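## Task

Use the probe on three LC ports and judge each end face as clean, dirty or damaged. Port 1: column 5 of 6 counted from the left, block 6 of 10 counted from the top, hole 4 of 4 counted from the top. Port 2: column 6 of 6, block 6 of 10, hole 1 of 4. Port 3: column 6 of 6, block 6 of 10, hole 2 of 4. The phone displays a port's image only while the probe is fully inserted and not moving. Finish with the probe withdrawn. Do not disturb or force anything else, and do not let the robot fall or stay tilted. The finished_scene answer holds only the findings, comma-separated, e.g. answer="9clean, 8dirty".

## Robot and tools

ROBOT. A LinearBot: an omnidirectional base with a column about 1.7 m tall. A carriage rides the column (lift_m, 0 to 1 m) and carries two identical six-joint arms, left and right, each with a two-finger gripper. Arm bases sit about 0.57 m + lift_m above the floor; carriage parts hang about 0.15 m lower. A hand reaches about 0.78 m from its shoulder but only about 0.38 m below the arm base. The hand is about 0.16 m long, 0.1 m wide (0.14 m open); fingertips taper to about 5 mm thick. Parked arm: joints 1-6 at 0, 0.05, 0.05, 1.45, 0, 0. Cameras: carriage_camera (fixed, forward, tilted about 20 degrees down), left_wrist_camera and right_wrist_camera (look past the fingertips).

FRAMES. Base frame: origin on the floor below the base centre, x forward, y left, z up, metres. left_hand and right_hand report the point between each hand's finger pads in this frame, with quat_wxyz (hand z along the fingers, fingers open along hand y). base_odometry is in the frame of the base at scene start; it counts wheel turns only, so slip and pushes distort it; heading in rad, left positive, -3.142 to 3.142.

move. Optional keys: base, joints, speeds, min_time_s, cameras. base holds exactly one relative command, an offset from where the base last measured itself: translate_m (forward +, -2 to 2 m), strafe_m (left +, -2 to 2 m) or rotate_rad (counter-clockwise +, -6.3 to 6.3 rad). joints is one dictionary for both arms, keyed by name, each value an absolute target: lift_m 0 to 1; left_/right_joint1_rad -2.617 to 3.054 (yaw about vertical, 0 forward, + left); joint2_rad 0 to 3.141 (shoulder: 0 upper arm back and level, 1.57 up, 3.14 forward); joint3_rad 0 to 3.141 (elbow, 0 folded, 3.14 straight); joint4_rad -1.57 to 1.57 (wrist pitch, + lifts the tips); joint5_rad -1.57 to 1.57 (wrist yaw, + turns tips to the RIGHT, opposite of joint 1); joint6_rad -2.094 to 2.094 (roll about the fingers, + clockwise seen from the forearm); left_/right_gripper_m 0 to 0.093 (pad gap in metres). Done tolerances: lift 0.004, j1 0.02, j2 0.105, j3 0.06, j4 0.04, j5 0.025, j6 0.02, gripper 0.004. speeds caps top speed for this action: translate_m/strafe_m 0.02-0.5 m/s, rotate_rad 0.05-1.57 rad/s, lift_m 0.08-0.25 m/s (defaults are the maxima). min_time_s (0.1-8 s) sets the shortest duration of arm and gripper motions; it smooths hand paths. No action exceeds 15 s; base drives time out at 14 s. cameras: list of camera names, or "all"; [] for none. Unknown keys make a call invalid; out-of-range values get it refused, and a refusal or a stop cancels the rest of that reply's move/wait/finished_scene calls.

wait(seconds 0-10, cameras): lets the scene run with commands unchanged. zoom_image(camera, region=[x0,y0,x1,y1] pixels, top-left origin, at most 504x504): enlarges part of that camera's latest image; the camera must be in the latest images. read_manual only returns licence text. finished_scene(scene, answer) ends the scene irreversibly; use "unknown" if no answer.

RESULTS. The move line reads done, or the worst status. base_status/joint_status per motion: done, off_target (resting short, maybe still pushing), contact_stop or time_out (target dropped, holds in place), not_followed (arm targets withheld, usually to avoid arm-arm proximity), limit_stop_at_motor_heat. on_its_own lists uncommanded actions; "held at" is a target. joint_positions are readings; motor_effort is percent of max with the action's peak in brackets (offsets and noise; a lift effort falling during descent means a hand rests on something). Joint torques in N m, joints 1-3 wrap at ±28. pictures names the image order; images can lag the state slightly. MOTOR HOT appears at 75 °C; at 100 °C that arm goes limp for 30-60 s (OVER-TEMPERATURE FAULT).

CAUTIONS. The simulation keeps running while you think; the robot holds its last command. Hand readings can be off, usually the real hand is lower, more at long reach; joints may under- or overshoot, and tiny turns may not happen. Arms have no contact stop and keep pressing, then spring to target when freed; the base stops on wheel strain but ignores the arms. To get free after a contact, drive about 0.2 m back the way you came. Never back the column under a table edge. Keep the two arms from hitting or squeezing each other, grippers included; to untangle withheld arms, resend one arm's readings with joint 1 turned away, then the other. Stretched or loaded arms heat up: park them while thinking or driving. Tipping risk rises with a high carriage, outstretched arms, pushing, and abrupt stops; only images reveal a lean. For the probe: grip it firmly, insert gently and straight, hold still until the phone shows the end face, read it, then withdraw; avoid knocking other cables, ports or the phone, and leave the probe out at the end.

Each tool is called after "Request:" in YAML: its name, and indented under it one key for each argument.

## Session

Request:
move:

Scene clock: 0.00 s.
Joint torques (N m): no reading
base_odometry: x=+0.000 y=+0.000 heading=+0.000
base_status: not commanded
joint_positions: lift_m=+0.254 left_joint1_rad=-0.575 left_joint2_rad=+1.219 left_joint3_rad=+0.845 left_joint4_rad=+0.542 left_joint5_rad=+0.198 left_joint6_rad=-0.034 left_gripper_m=+0.09396 right_joint1_rad=+0.521 right_joint2_rad=+1.207 right_joint3_rad=+0.794 right_joint4_rad=+0.347 right_joint5_rad=+0.542 right_joint6_rad=+0.015 right_gripper_m=+0.04583
joint_status: not commanded
motor_effort: lift_m=+27 drive_wheels=+4
left_hand: x=+0.5605 y=+0.0634 z=+1.2215 quat_wxyz=(+0.706, +0.244, +0.599, -0.289) (m; base frame)
right_hand: x=+0.6150 y=-0.1994 z=+1.1561 quat_wxyz=(+0.687, +0.001, +0.727, -0.014) (m; base frame)
pictures: carriage_camera, left_wrist_camera, right_wrist_camera
Images, in order (width x height): carriage_camera 672x504, left_wrist_camera 672x504, right_wrist_camera 672x504.

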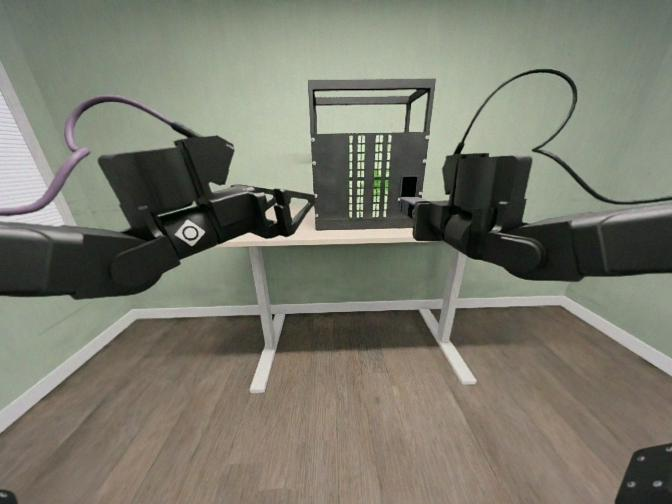

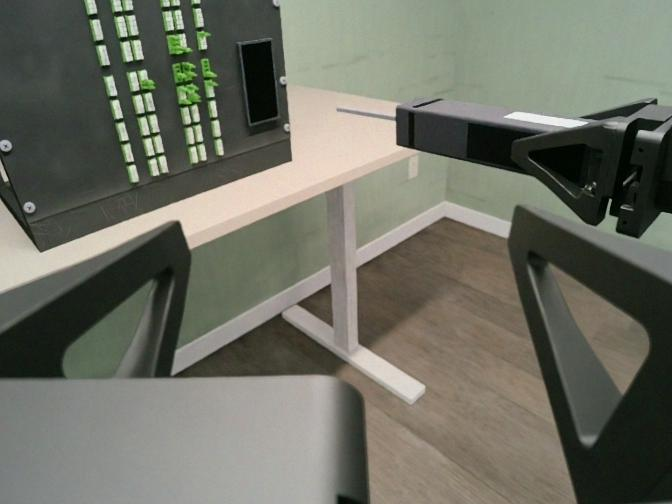

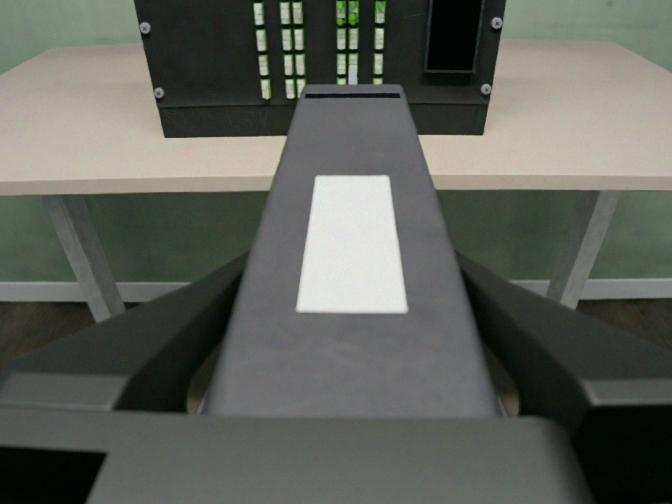

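Request:
zoom_image:
  camera: "left_wrist_camera"
  region: [300, 60, 672, 260]

Request:
zoom_image:
  camera: "left_wrist_camera"
  region: [60, 0, 310, 190]

Request:
zoom_image:
  camera: "carriage_camera"
  region: [300, 120, 450, 240]

Request:
zoom_image:
  camera: "right_wrist_camera"
  region: [200, 0, 520, 120]

Scaled by 1.355 from the camera's 672x504 image, which has a finer 960x720 frame.

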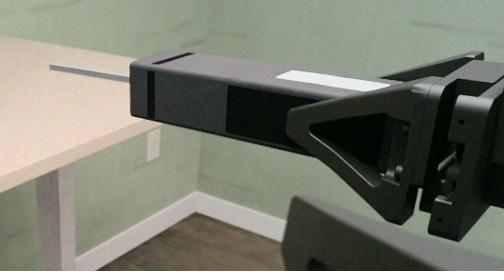

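Scaled by 2.016 from the camera's 672x504 image, which has a finer 960x720 frame.

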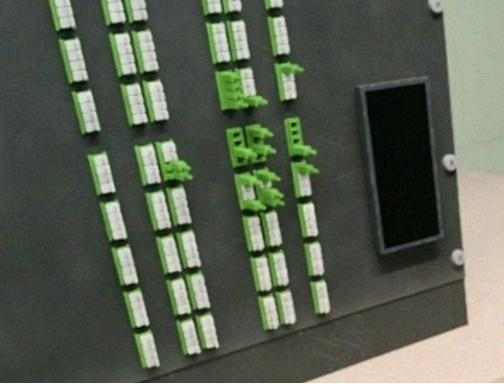

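Scaled by 3.360 from the camera's 672x504 image, which has a finer 960x720 frame.

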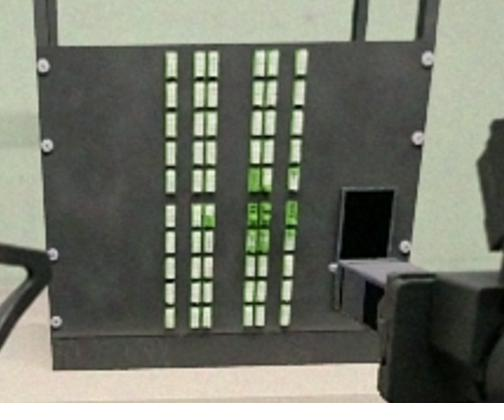

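Scaled by 1.575 from the camera's 672x504 image, which has a finer 960x720 frame.

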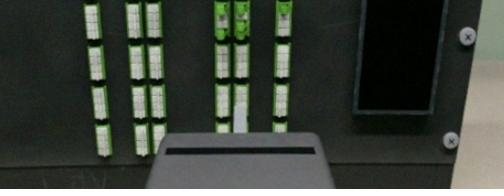

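Request:
move:
  base: {"translate_m": 0.25}
  joints: {"right_joint4_rad": 0.413, "right_joint5_rad": 0.521, "right_joint6_rad": 0}
  speeds: {"translate_m": 0.1}
  min_time_s: 2

Scene clock: 103.73 s.
Joint torques (N m): left_arm=[0.05 -4.62 6.48 1.77 -0.09 -0.04] | right_arm=[0.24 -4.85 9.29 2.59 -0.04 -0.3]
move: off_target
base_odometry: x=+0.250 y=-0.001 heading=-0.001
base_status: done
joint_positions: lift_m=+0.254 left_joint1_rad=-0.575 left_joint2_rad=+1.219 left_joint3_rad=+0.845 left_joint4_rad=+0.542 left_joint5_rad=+0.198 left_joint6_rad=-0.034 left_gripper_m=+0.09396 right_joint1_rad=+0.521 right_joint2_rad=+1.207 right_joint3_rad=+0.794 right_joint4_rad=+0.355 right_joint5_rad=+0.528 right_joint6_rad=+0.010 right_gripper_m=+0.04583
joint_status: right_joint4_rad off_target (ended at +0.355, target +0.413); the others done
motor_effort: lift_m=+27(28) drive_wheels=-7(15)
left_hand: x=+0.5605 y=+0.0634 z=+1.2215 quat_wxyz=(+0.706, +0.244, +0.599, -0.289) (m; base frame)
right_hand: x=+0.6152 y=-0.1968 z=+1.1577 quat_wxyz=(+0.689, -0.004, +0.724, -0.009) (m; base frame)
pictures: carriage_camera, left_wrist_camera, right_wrist_camera
Images, in order (width x height): carriage_camera 672x504, left_wrist_camera 672x504, right_wrist_camera 672x504.

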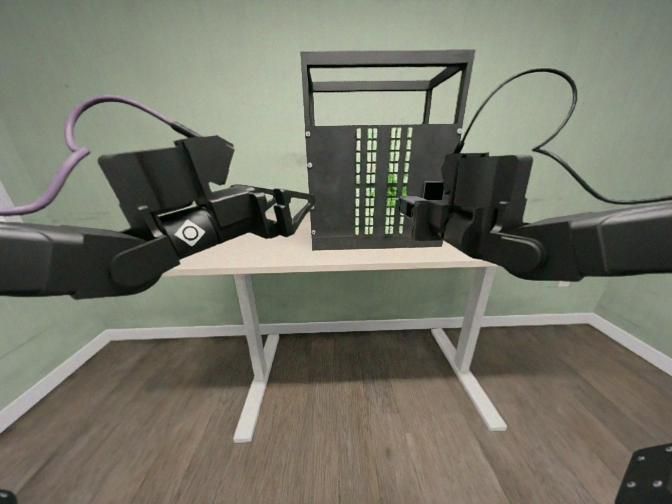

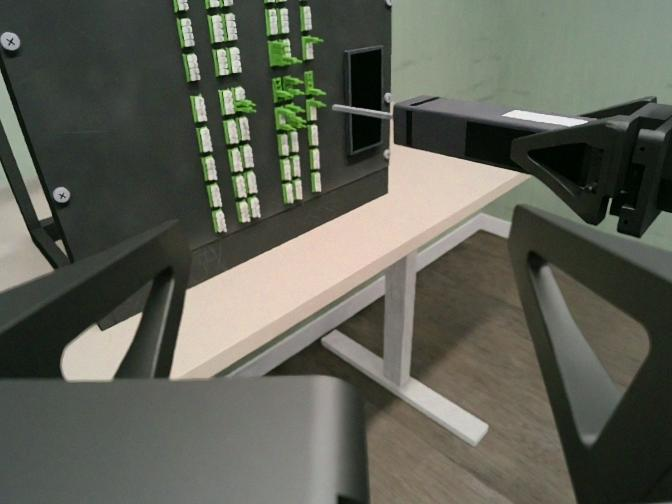

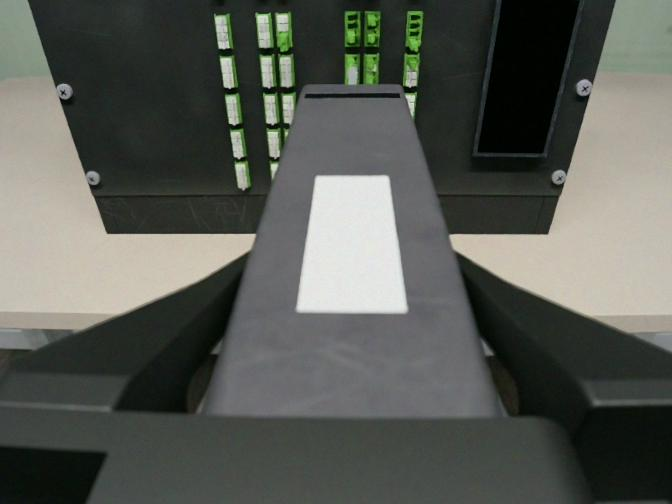

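Request:
zoom_image:
  camera: "carriage_camera"
  region: [340, 120, 480, 260]

Request:
zoom_image:
  camera: "left_wrist_camera"
  region: [240, 20, 420, 170]

Request:
zoom_image:
  camera: "right_wrist_camera"
  region: [320, 0, 460, 110]

Scaled by 3.600 from the camera's 672x504 image, which has a finer 960x720 frame.

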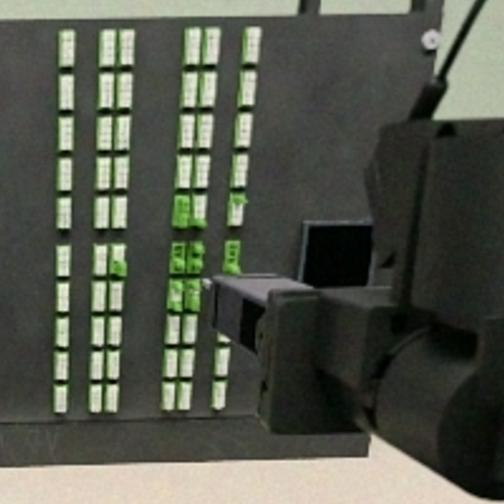

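Scaled by 2.800 from the camera's 672x504 image, which has a finer 960x720 frame.

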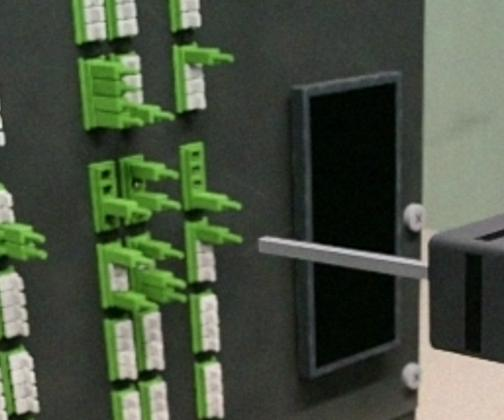

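Scaled by 3.600 from the camera's 672x504 image, which has a finer 960x720 frame.

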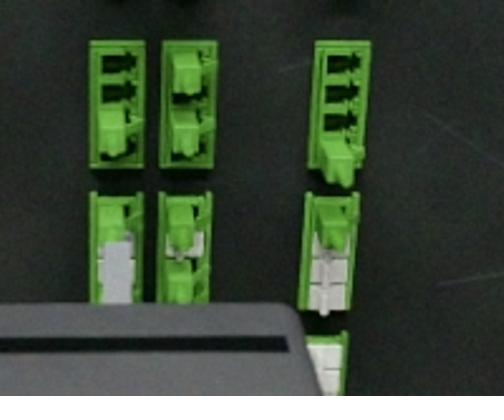

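Request:
move:
  base: {"translate_m": -0.08}
  joints: {"right_joint4_rad": 0.48}
  speeds: {"translate_m": 0.1}
  min_time_s: 1
  cameras: ["right_wrist_camera"]

Request:
move:
  base: {"rotate_rad": -0.04}
  speeds: {"rotate_rad": 0.1}

Scene clock: 204.70 s.
Joint torques (N m): left_arm=[0.02 -4.52 6.46 1.83 -0.03 -0.08] | right_arm=[0.4 -4.67 9.18 2.55 0.02 -0.32]
move: off_target
base_odometry: x=+0.170 y=+0.000 heading=+0.000
base_status: done
joint_positions: lift_m=+0.254 left_joint1_rad=-0.575 left_joint2_rad=+1.219 left_joint3_rad=+0.845 left_joint4_rad=+0.541 left_joint5_rad=+0.198 left_joint6_rad=-0.034 left_gripper_m=+0.09396 right_joint1_rad=+0.521 right_joint2_rad=+1.207 right_joint3_rad=+0.794 right_joint4_rad=+0.422 right_joint5_rad=+0.523 right_joint6_rad=+0.010 right_gripper_m=+0.04583
joint_status: right_joint4_rad off_target (ended at +0.422, target +0.480)
motor_effort: lift_m=+27(28) drive_wheels=+10(14)
left_hand: x=+0.5605 y=+0.0634 z=+1.2213 quat_wxyz=(+0.706, +0.244, +0.599, -0.289) (m; base frame)
right_hand: x=+0.6155 y=-0.1959 z=+1.1726 quat_wxyz=(+0.710, +0.006, +0.704, +0.004) (m; base frame)
pictures: right_wrist_camera
Images, in order (width x height): right_wrist_camera 672x504.

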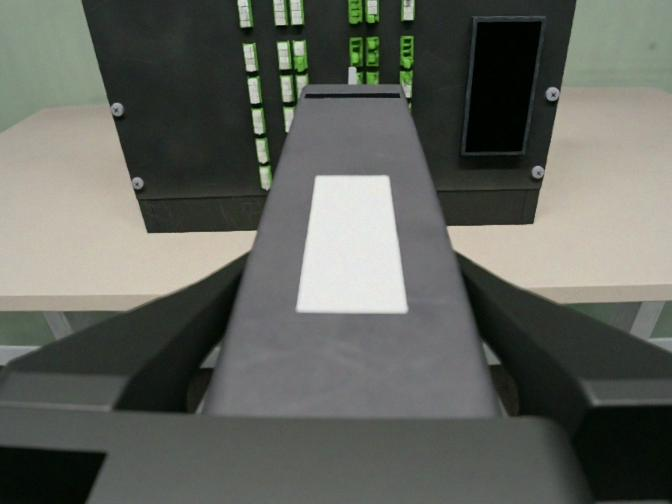

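Scene clock: 205.53 s.
Joint torques (N m): left_arm=[-0.08 -4.6 6.27 1.79 -0.03 -0.08] | right_arm=[0.13 -4.79 8.94 2.5 -0.01 -0.33]
move: done
base_odometry: x=+0.170 y=+0.000 heading=-0.039
base_status: done
joint_positions: lift_m=+0.254 left_joint1_rad=-0.575 left_joint2_rad=+1.219 left_joint3_rad=+0.845 left_joint4_rad=+0.541 left_joint5_rad=+0.197 left_joint6_rad=-0.034 left_gripper_m=+0.09396 right_joint1_rad=+0.521 right_joint2_rad=+1.208 right_joint3_rad=+0.794 right_joint4_rad=+0.423 right_joint5_rad=+0.523 right_joint6_rad=+0.009 right_gripper_m=+0.04583
joint_status: not commanded
motor_effort: lift_m=+27(28) drive_wheels=-13(17)
left_hand: x=+0.5607 y=+0.0636 z=+1.2213 quat_wxyz=(+0.706, +0.244, +0.599, -0.289) (m; base frame)
right_hand: x=+0.6157 y=-0.1958 z=+1.1724 quat_wxyz=(+0.710, +0.006, +0.704, +0.004) (m; base frame)
pictures: carriage_camera, left_wrist_camera, right_wrist_camera
Images, in order (width x height): carriage_camera 672x504, left_wrist_camera 672x504, right_wrist_camera 672x504.

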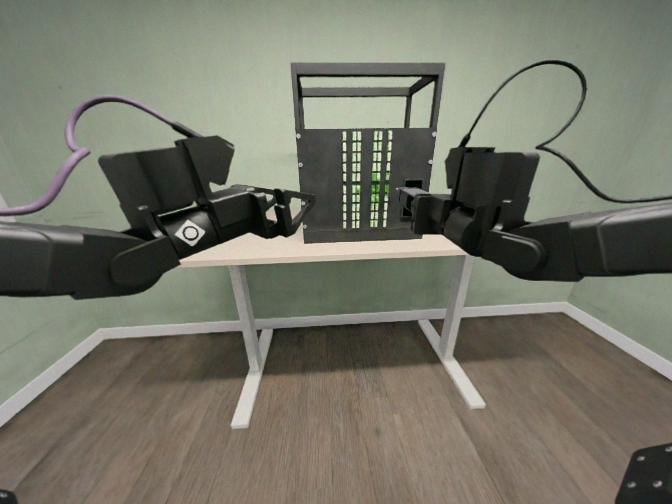

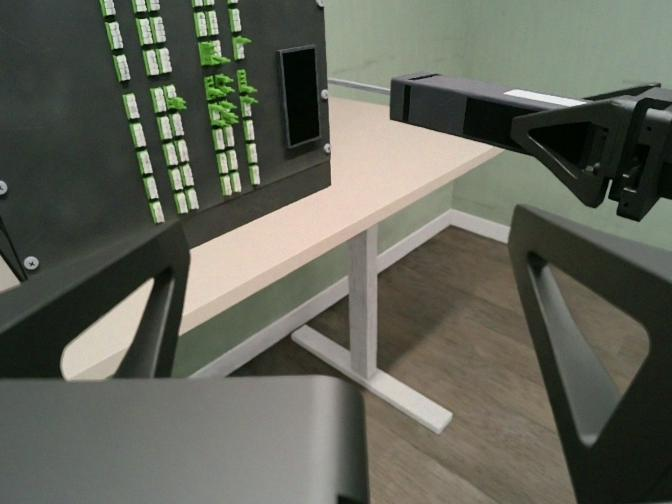

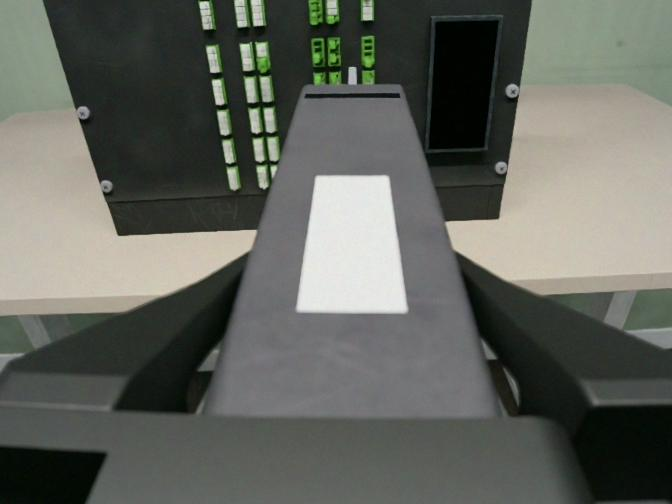

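Request:
move:
  joints: {"right_joint5_rad": 0.47, "right_joint6_rad": -0.01}
  min_time_s: 1
  cameras: ["right_wrist_camera", "left_wrist_camera"]

Request:
zoom_image:
  camera: "right_wrist_camera"
  region: [0, 0, 336, 252]

Request:
zoom_image:
  camera: "right_wrist_camera"
  region: [336, 0, 672, 252]

Request:
move:
  base: {"translate_m": 0.09}
  speeds: {"translate_m": 0.1}
  cameras: ["right_wrist_camera", "left_wrist_camera"]

Request:
zoom_image:
  camera: "right_wrist_camera"
  region: [0, 0, 336, 252]

Request:
zoom_image:
  camera: "right_wrist_camera"
  region: [336, 0, 672, 252]

Scene clock: 272.80 s.
Joint torques (N m): left_arm=[0.08 -4.62 6.6 1.8 -0.04 -0.07] | right_arm=[0.25 -4.77 9.05 2.52 -0.05 -0.29]
move: done
base_odometry: x=+0.170 y=+0.000 heading=-0.039
base_status: not commanded
joint_positions: lift_m=+0.254 left_joint1_rad=-0.575 left_joint2_rad=+1.219 left_joint3_rad=+0.845 left_joint4_rad=+0.541 left_joint5_rad=+0.197 left_joint6_rad=-0.034 left_gripper_m=+0.09396 right_joint1_rad=+0.521 right_joint2_rad=+1.208 right_joint3_rad=+0.794 right_joint4_rad=+0.423 right_joint5_rad=+0.479 right_joint6_rad=+0.000 right_gripper_m=+0.04583
joint_status: all done
motor_effort: lift_m=+27(27) drive_wheels=-13(13)
left_hand: x=+0.5607 y=+0.0636 z=+1.2213 quat_wxyz=(+0.706, +0.244, +0.599, -0.289) (m; base frame)
right_hand: x=+0.6155 y=-0.1882 z=+1.1725 quat_wxyz=(+0.710, -0.013, +0.704, +0.017) (m; base frame)
pictures: left_wrist_camera, right_wrist_camera
Images, in order (width x height): left_wrist_camera 672x504, right_wrist_camera 672x504.

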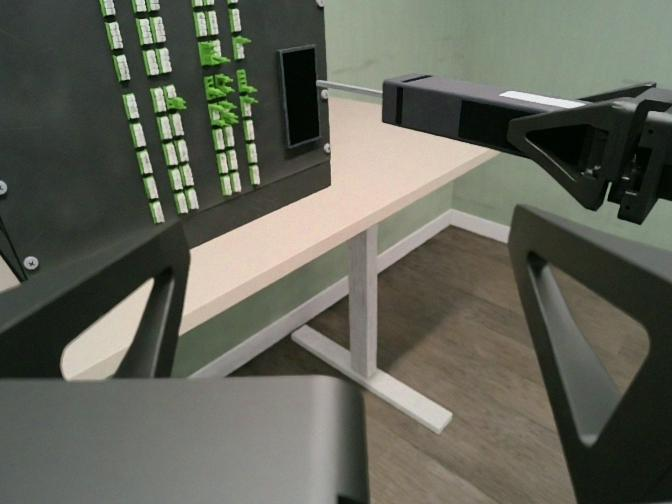

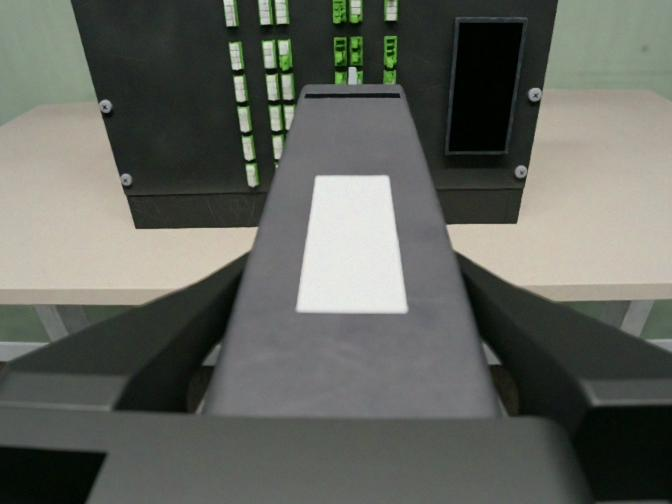

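Scaled by 1.500 from the camera's 672x504 image, which has a finer 960x720 frame.

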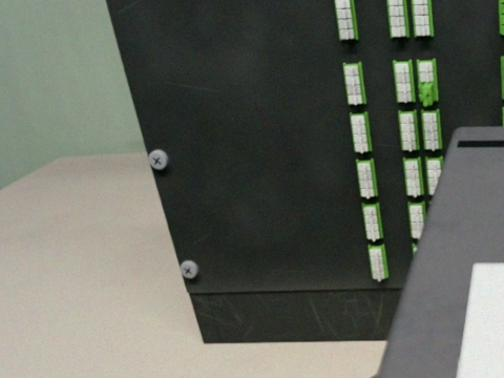

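Scaled by 1.500 from the camera's 672x504 image, which has a finer 960x720 frame.

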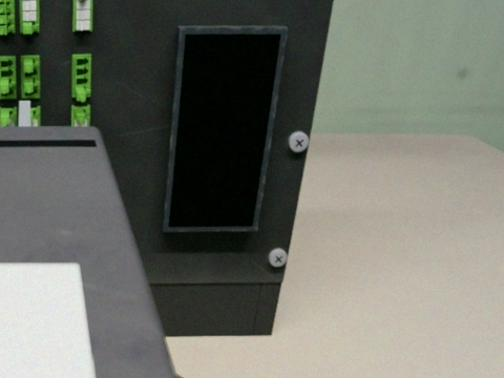

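Scene clock: 274.47 s.
Joint torques (N m): left_arm=[0.12 -4.53 6.53 1.77 -0.04 -0.09] | right_arm=[0.21 -4.82 9.14 2.52 -0.03 -0.31]
move: done
base_odometry: x=+0.260 y=-0.004 heading=-0.041
base_status: done
joint_positions: lift_m=+0.254 left_joint1_rad=-0.575 left_joint2_rad=+1.219 left_joint3_rad=+0.845 left_joint4_rad=+0.542 left_joint5_rad=+0.197 left_joint6_rad=-0.034 left_gripper_m=+0.09396 right_joint1_rad=+0.522 right_joint2_rad=+1.208 right_joint3_rad=+0.794 right_joint4_rad=+0.425 right_joint5_rad=+0.474 right_joint6_rad=+0.000 right_gripper_m=+0.04583
joint_status: not commanded
motor_effort: lift_m=+27(28) drive_wheels=-12(20)
left_hand: x=+0.5605 y=+0.0635 z=+1.2215 quat_wxyz=(+0.706, +0.244, +0.599, -0.289) (m; base frame)
right_hand: x=+0.6154 y=-0.1872 z=+1.1728 quat_wxyz=(+0.710, -0.015, +0.703, +0.019) (m; base frame)
pictures: left_wrist_camera, right_wrist_camera
Images, in order (width x height): left_wrist_camera 672x504, right_wrist_camera 672x504.

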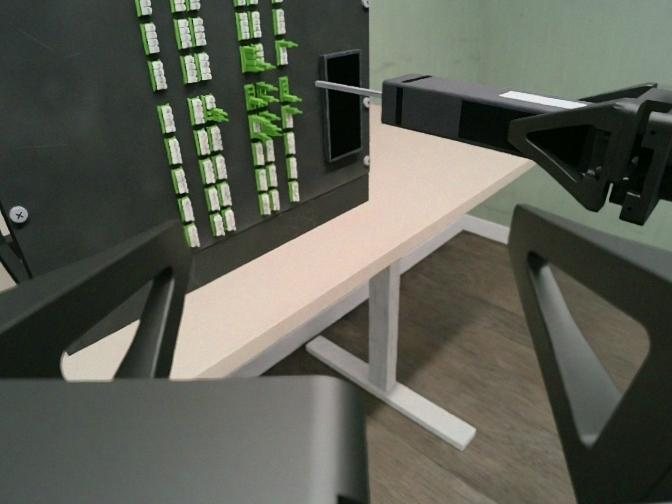

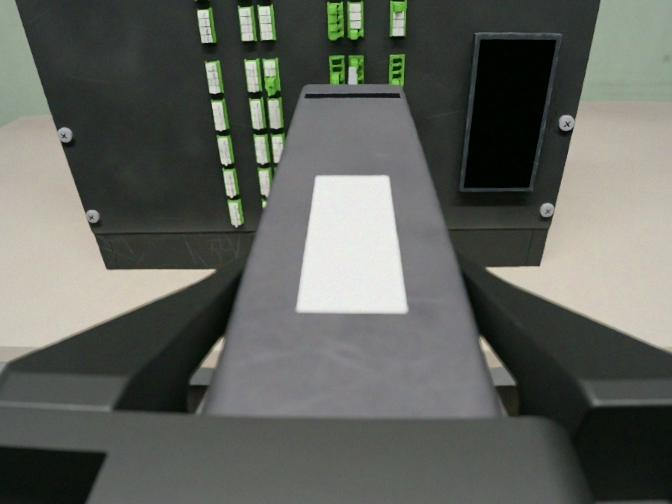

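Scaled by 1.500 from the camera's 672x504 image, which has a finer 960x720 frame.

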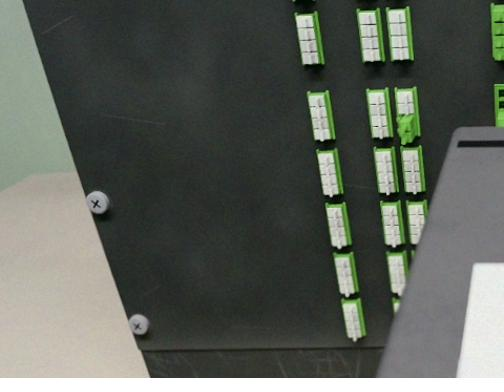

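Scaled by 1.500 from the camera's 672x504 image, which has a finer 960x720 frame.

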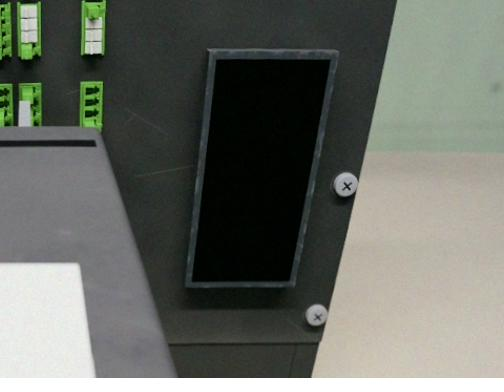

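Request:
move:
  base: {"strafe_m": -0.038}
  speeds: {"strafe_m": 0.05}
  joints: {"right_joint6_rad": -0.045}
  min_time_s: 1

Request:
zoom_image:
  camera: "right_wrist_camera"
  region: [280, 0, 448, 110]

Request:
zoom_image:
  camera: "left_wrist_camera"
  region: [200, 20, 400, 170]

Scene clock: 338.37 s.
Joint torques (N m): left_arm=[0.1 -4.44 6.32 1.82 -0.06 -0.04] | right_arm=[0.38 -4.81 9.33 2.53 0 -0.31]
move: done
base_odometry: x=+0.259 y=-0.042 heading=-0.040
base_status: done
joint_positions: lift_m=+0.254 left_joint1_rad=-0.575 left_joint2_rad=+1.219 left_joint3_rad=+0.845 left_joint4_rad=+0.541 left_joint5_rad=+0.197 left_joint6_rad=-0.034 left_gripper_m=+0.09396 right_joint1_rad=+0.521 right_joint2_rad=+1.208 right_joint3_rad=+0.794 right_joint4_rad=+0.426 right_joint5_rad=+0.472 right_joint6_rad=-0.034 right_gripper_m=+0.04583
joint_status: all done
motor_effort: lift_m=+27(28) drive_wheels=+6(13)
left_hand: x=+0.5606 y=+0.0635 z=+1.2213 quat_wxyz=(+0.706, +0.244, +0.599, -0.289) (m; base frame)
right_hand: x=+0.6156 y=-0.1871 z=+1.1728 quat_wxyz=(+0.711, -0.027, +0.703, +0.007) (m; base frame)
pictures: carriage_camera, left_wrist_camera, right_wrist_camera
Images, in order (width x height): carriage_camera 672x504, left_wrist_camera 672x504, right_wrist_camera 672x504.

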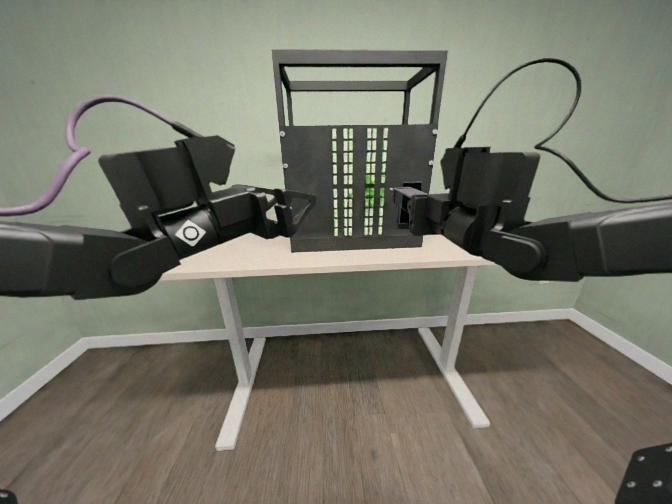

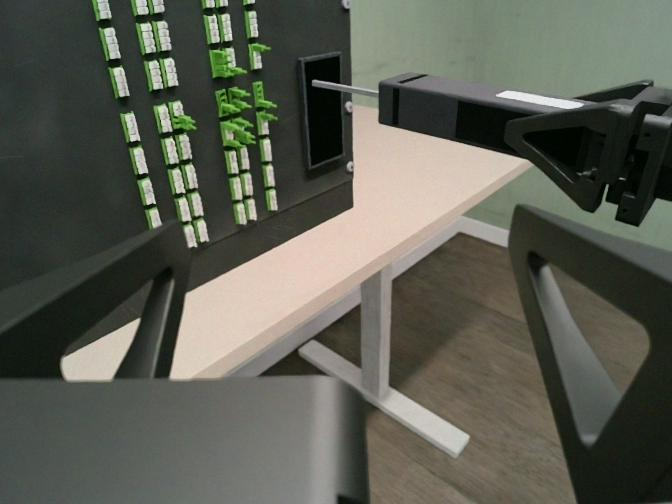

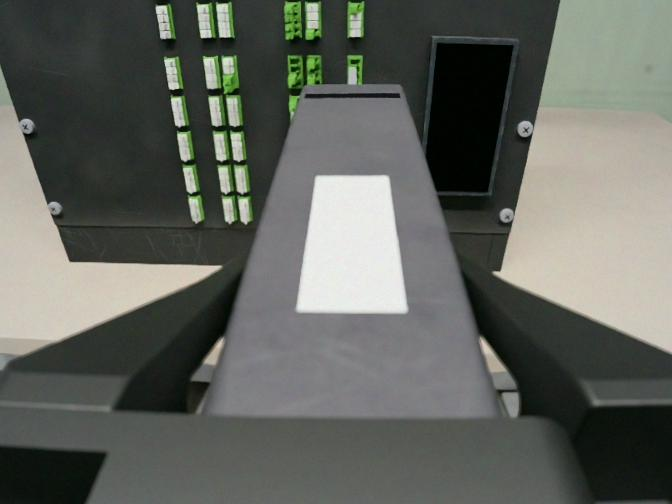

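Scaled by 3.000 from the camera's 672x504 image, which has a finer 960x720 frame.

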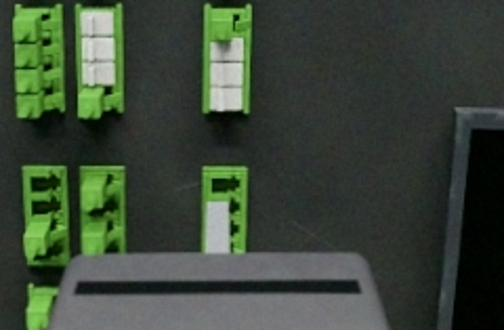

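Scaled by 2.520 from the camera's 672x504 image, which has a finer 960x720 frame.

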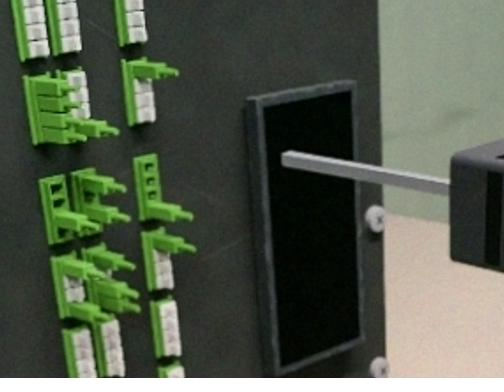

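Request:
move:
  base: {"translate_m": 0.04}
  speeds: {"translate_m": 0.05, "lift_m": 0.08}
  joints: {"lift_m": 0.242}

Request:
zoom_image:
  camera: "right_wrist_camera"
  region: [280, 0, 448, 110]

Request:
zoom_image:
  camera: "left_wrist_camera"
  region: [230, 20, 430, 170]

Scene clock: 360.57 s.
Joint torques (N m): left_arm=[0.21 -4.41 6.48 1.81 -0.01 -0.06] | right_arm=[0.28 -4.74 9.2 2.53 -0.03 -0.28]
move: done
base_odometry: x=+0.299 y=-0.044 heading=-0.041
base_status: done
joint_positions: lift_m=+0.242 left_joint1_rad=-0.575 left_joint2_rad=+1.219 left_joint3_rad=+0.845 left_joint4_rad=+0.541 left_joint5_rad=+0.197 left_joint6_rad=-0.034 left_gripper_m=+0.09396 right_joint1_rad=+0.521 right_joint2_rad=+1.208 right_joint3_rad=+0.794 right_joint4_rad=+0.425 right_joint5_rad=+0.471 right_joint6_rad=-0.035 right_gripper_m=+0.04583
joint_status: all done
motor_effort: lift_m=+27(27) drive_wheels=-8(14)
left_hand: x=+0.5606 y=+0.0635 z=+1.2091 quat_wxyz=(+0.706, +0.244, +0.599, -0.289) (m; base frame)
right_hand: x=+0.6155 y=-0.1867 z=+1.1604 quat_wxyz=(+0.711, -0.028, +0.703, +0.007) (m; base frame)
pictures: carriage_camera, left_wrist_camera, right_wrist_camera
Images, in order (width x height): carriage_camera 672x504, left_wrist_camera 672x504, right_wrist_camera 672x504.

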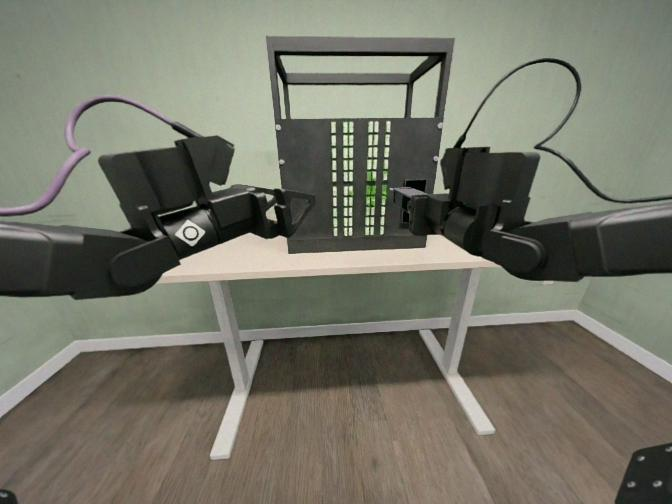

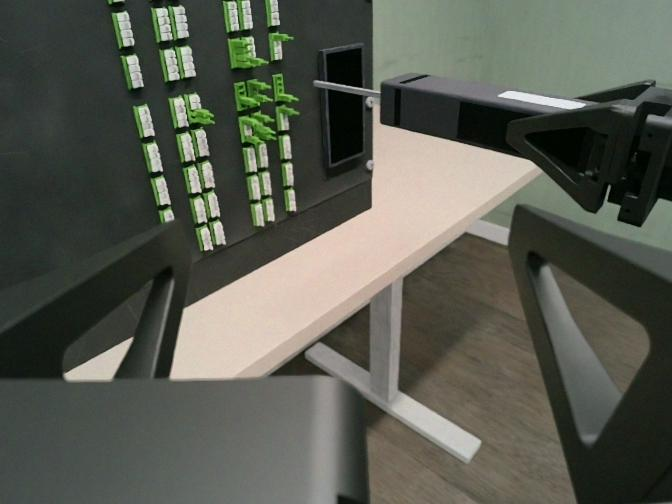

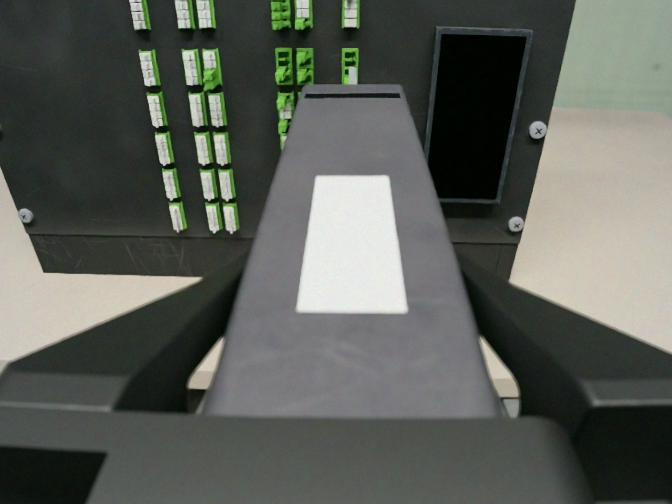

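Scaled by 3.000 from the camera's 672x504 image, which has a finer 960x720 frame.

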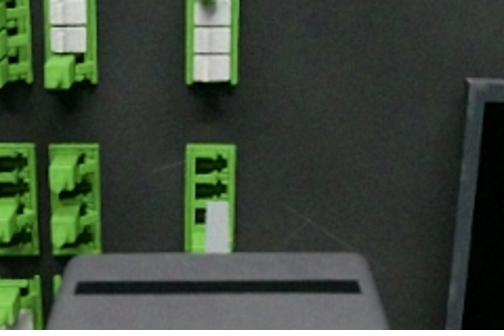

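Scaled by 2.520 from the camera's 672x504 image, which has a finer 960x720 frame.

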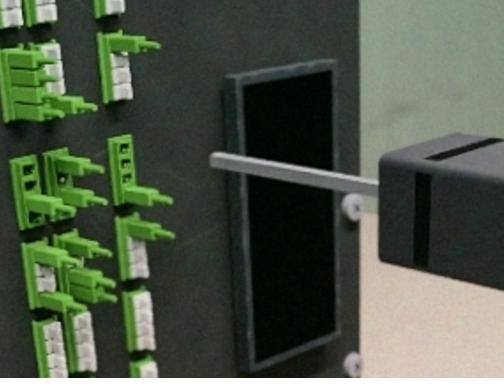

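Request:
move:
  base: {"strafe_m": 0.002}
  speeds: {"strafe_m": 0.02, "lift_m": 0.08}
  joints: {"lift_m": 0.237}
  cameras: ["right_wrist_camera"]

Request:
zoom_image:
  camera: "right_wrist_camera"
  region: [280, 0, 448, 110]

Request:
move:
  base: {"translate_m": 0.025}
  speeds: {"translate_m": 0.05}
  cameras: ["right_wrist_camera", "left_wrist_camera"]

Request:
zoom_image:
  camera: "right_wrist_camera"
  region: [280, 0, 448, 110]

Request:
zoom_image:
  camera: "left_wrist_camera"
  region: [230, 20, 430, 170]

Scene clock: 380.27 s.
Joint torques (N m): left_arm=[0.1 -4.56 6.48 1.85 -0.09 -0.05] | right_arm=[0.24 -5.24 9.13 2.5 0.01 -0.3]
move: done
base_odometry: x=+0.299 y=-0.042 heading=-0.042
base_status: done
joint_positions: lift_m=+0.237 left_joint1_rad=-0.576 left_joint2_rad=+1.219 left_joint3_rad=+0.845 left_joint4_rad=+0.538 left_joint5_rad=+0.197 left_joint6_rad=-0.034 left_gripper_m=+0.09396 right_joint1_rad=+0.522 right_joint2_rad=+1.212 right_joint3_rad=+0.794 right_joint4_rad=+0.428 right_joint5_rad=+0.470 right_joint6_rad=-0.036 right_gripper_m=+0.04583
joint_status: all done
motor_effort: lift_m=+27(28) drive_wheels=-6(10)
left_hand: x=+0.5606 y=+0.0633 z=+1.2033 quat_wxyz=(+0.705, +0.245, +0.600, -0.289) (m; base frame)
right_hand: x=+0.6161 y=-0.1862 z=+1.1548 quat_wxyz=(+0.710, -0.029, +0.703, +0.007) (m; base frame)
pictures: right_wrist_camera
Images, in order (width x height): right_wrist_camera 672x504.

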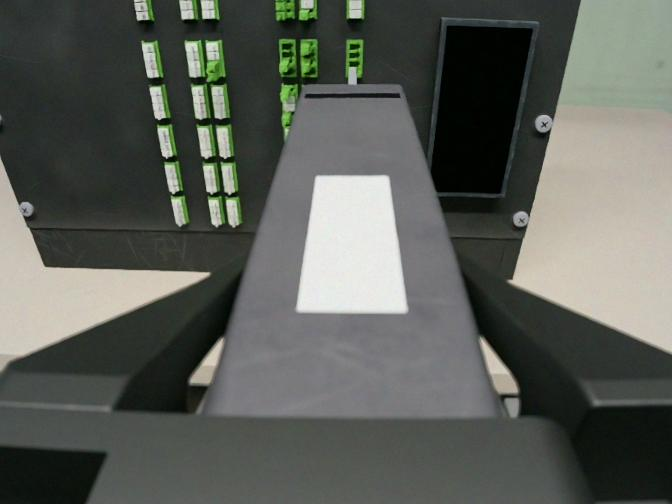

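Scaled by 3.000 from the camera's 672x504 image, which has a finer 960x720 frame.

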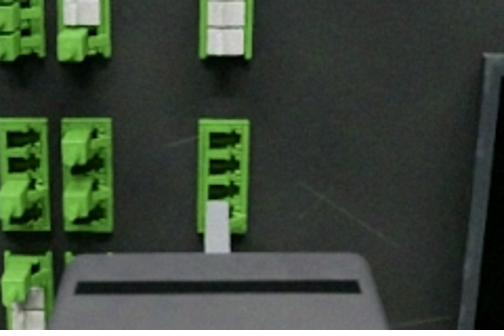

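Scene clock: 381.27 s.
Joint torques (N m): left_arm=[0.23 -4.56 6.46 1.81 -0.04 -0.06] | right_arm=[0.44 -5.07 9.2 2.46 0 -0.3]
move: done
base_odometry: x=+0.324 y=-0.044 heading=-0.043
base_status: done
joint_positions: lift_m=+0.237 left_joint1_rad=-0.577 left_joint2_rad=+1.219 left_joint3_rad=+0.845 left_joint4_rad=+0.538 left_joint5_rad=+0.198 left_joint6_rad=-0.034 left_gripper_m=+0.09396 right_joint1_rad=+0.522 right_joint2_rad=+1.212 right_joint3_rad=+0.794 right_joint4_rad=+0.428 right_joint5_rad=+0.471 right_joint6_rad=-0.036 right_gripper_m=+0.04583
joint_status: not commanded
motor_effort: lift_m=+27(27) drive_wheels=-8(18)
left_hand: x=+0.5603 y=+0.0630 z=+1.2034 quat_wxyz=(+0.705, +0.245, +0.600, -0.289) (m; base frame)
right_hand: x=+0.6161 y=-0.1864 z=+1.1549 quat_wxyz=(+0.710, -0.028, +0.703, +0.007) (m; base frame)
pictures: left_wrist_camera, right_wrist_camera
Images, in order (width x height): left_wrist_camera 672x504, right_wrist_camera 672x504.

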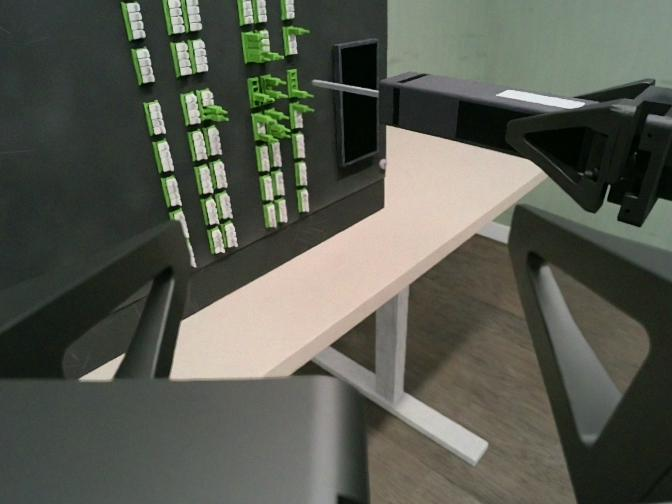

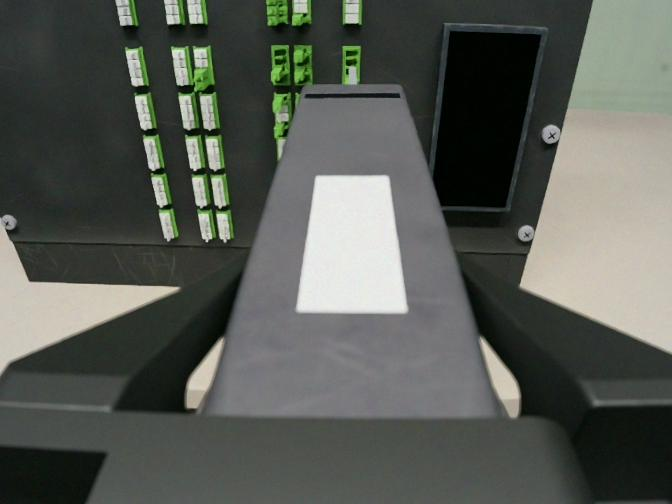

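Scaled by 3.000 from the camera's 672x504 image, which has a finer 960x720 frame.

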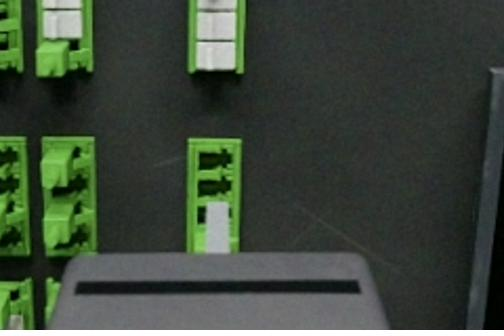

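Scaled by 2.520 from the camera's 672x504 image, which has a finer 960x720 frame.

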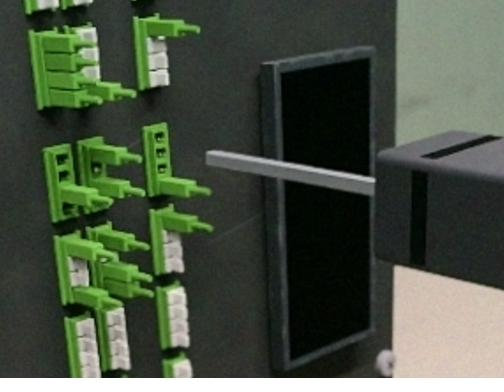

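Request:
move:
  base: {"translate_m": 0.015}
  speeds: {"translate_m": 0.03}
  cameras: ["right_wrist_camera", "left_wrist_camera", "carriage_camera"]

Request:
zoom_image:
  camera: "right_wrist_camera"
  region: [308, 20, 398, 95]

Request:
zoom_image:
  camera: "left_wrist_camera"
  region: [270, 50, 400, 130]

Request:
zoom_image:
  camera: "carriage_camera"
  region: [340, 150, 440, 220]

Scene clock: 406.40 s.
Joint torques (N m): left_arm=[0.27 -4.51 6.43 1.86 -0.07 -0.05] | right_arm=[0.18 -5.37 9.16 2.47 -0.04 -0.29]
move: done
base_odometry: x=+0.339 y=-0.045 heading=-0.044
base_status: done
joint_positions: lift_m=+0.237 left_joint1_rad=-0.577 left_joint2_rad=+1.219 left_joint3_rad=+0.845 left_joint4_rad=+0.539 left_joint5_rad=+0.198 left_joint6_rad=-0.034 left_gripper_m=+0.09396 right_joint1_rad=+0.522 right_joint2_rad=+1.212 right_joint3_rad=+0.794 right_joint4_rad=+0.429 right_joint5_rad=+0.471 right_joint6_rad=-0.036 right_gripper_m=+0.04583
joint_status: not commanded
motor_effort: lift_m=+27(27) drive_wheels=+9(16)
left_hand: x=+0.5603 y=+0.0629 z=+1.2035 quat_wxyz=(+0.705, +0.245, +0.600, -0.289) (m; base frame)
right_hand: x=+0.6161 y=-0.1862 z=+1.1550 quat_wxyz=(+0.711, -0.029, +0.703, +0.007) (m; base frame)
pictures: carriage_camera, left_wrist_camera, right_wrist_camera
Images, in order (width x height): carriage_camera 672x504, left_wrist_camera 672x504, right_wrist_camera 672x504.

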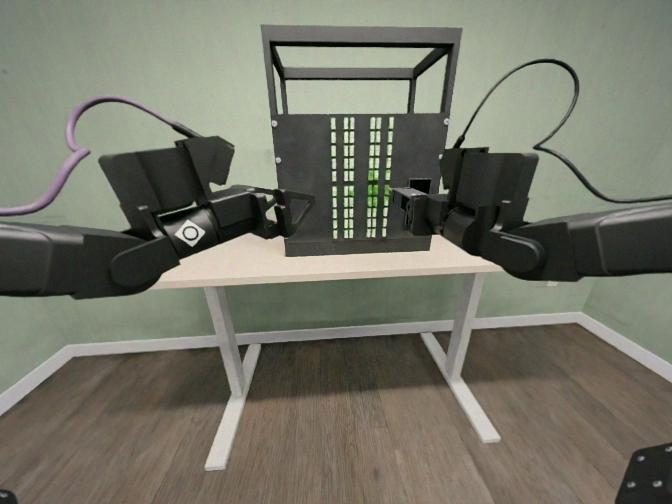

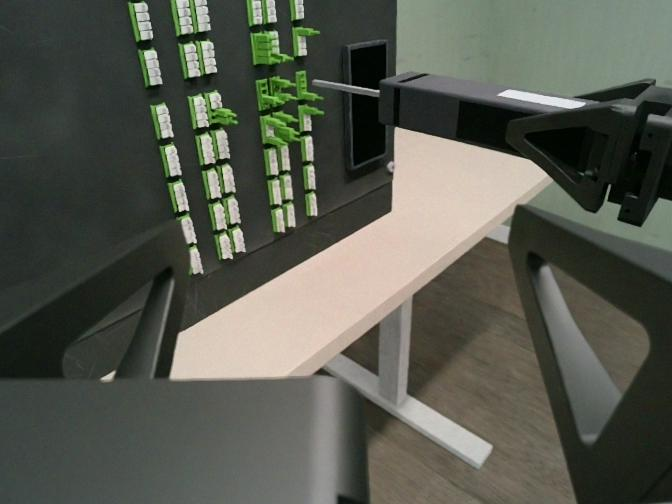

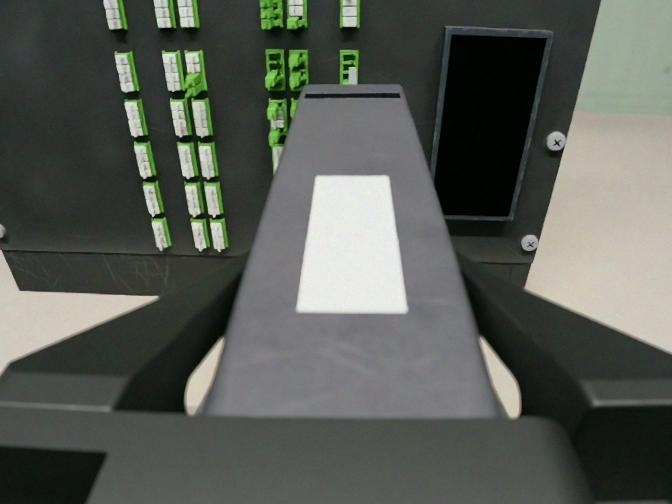

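Scaled by 5.600 from the camera's 672x504 image, which has a finer 960x720 frame.

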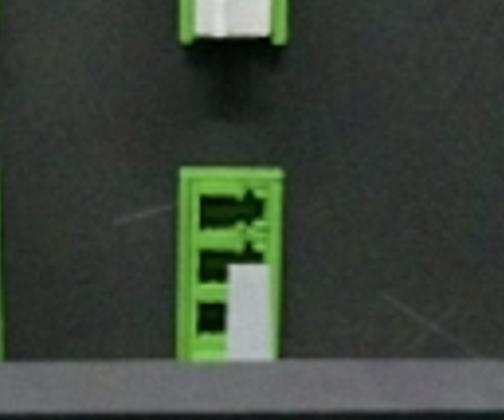

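Scaled by 3.877 from the camera's 672x504 image, which has a finer 960x720 frame.

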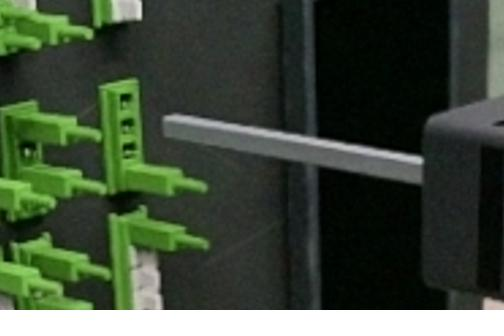

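Scaled by 5.040 from the camera's 672x504 image, which has a finer 960x720 frame.

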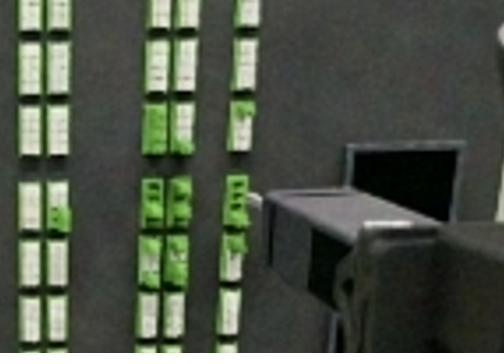

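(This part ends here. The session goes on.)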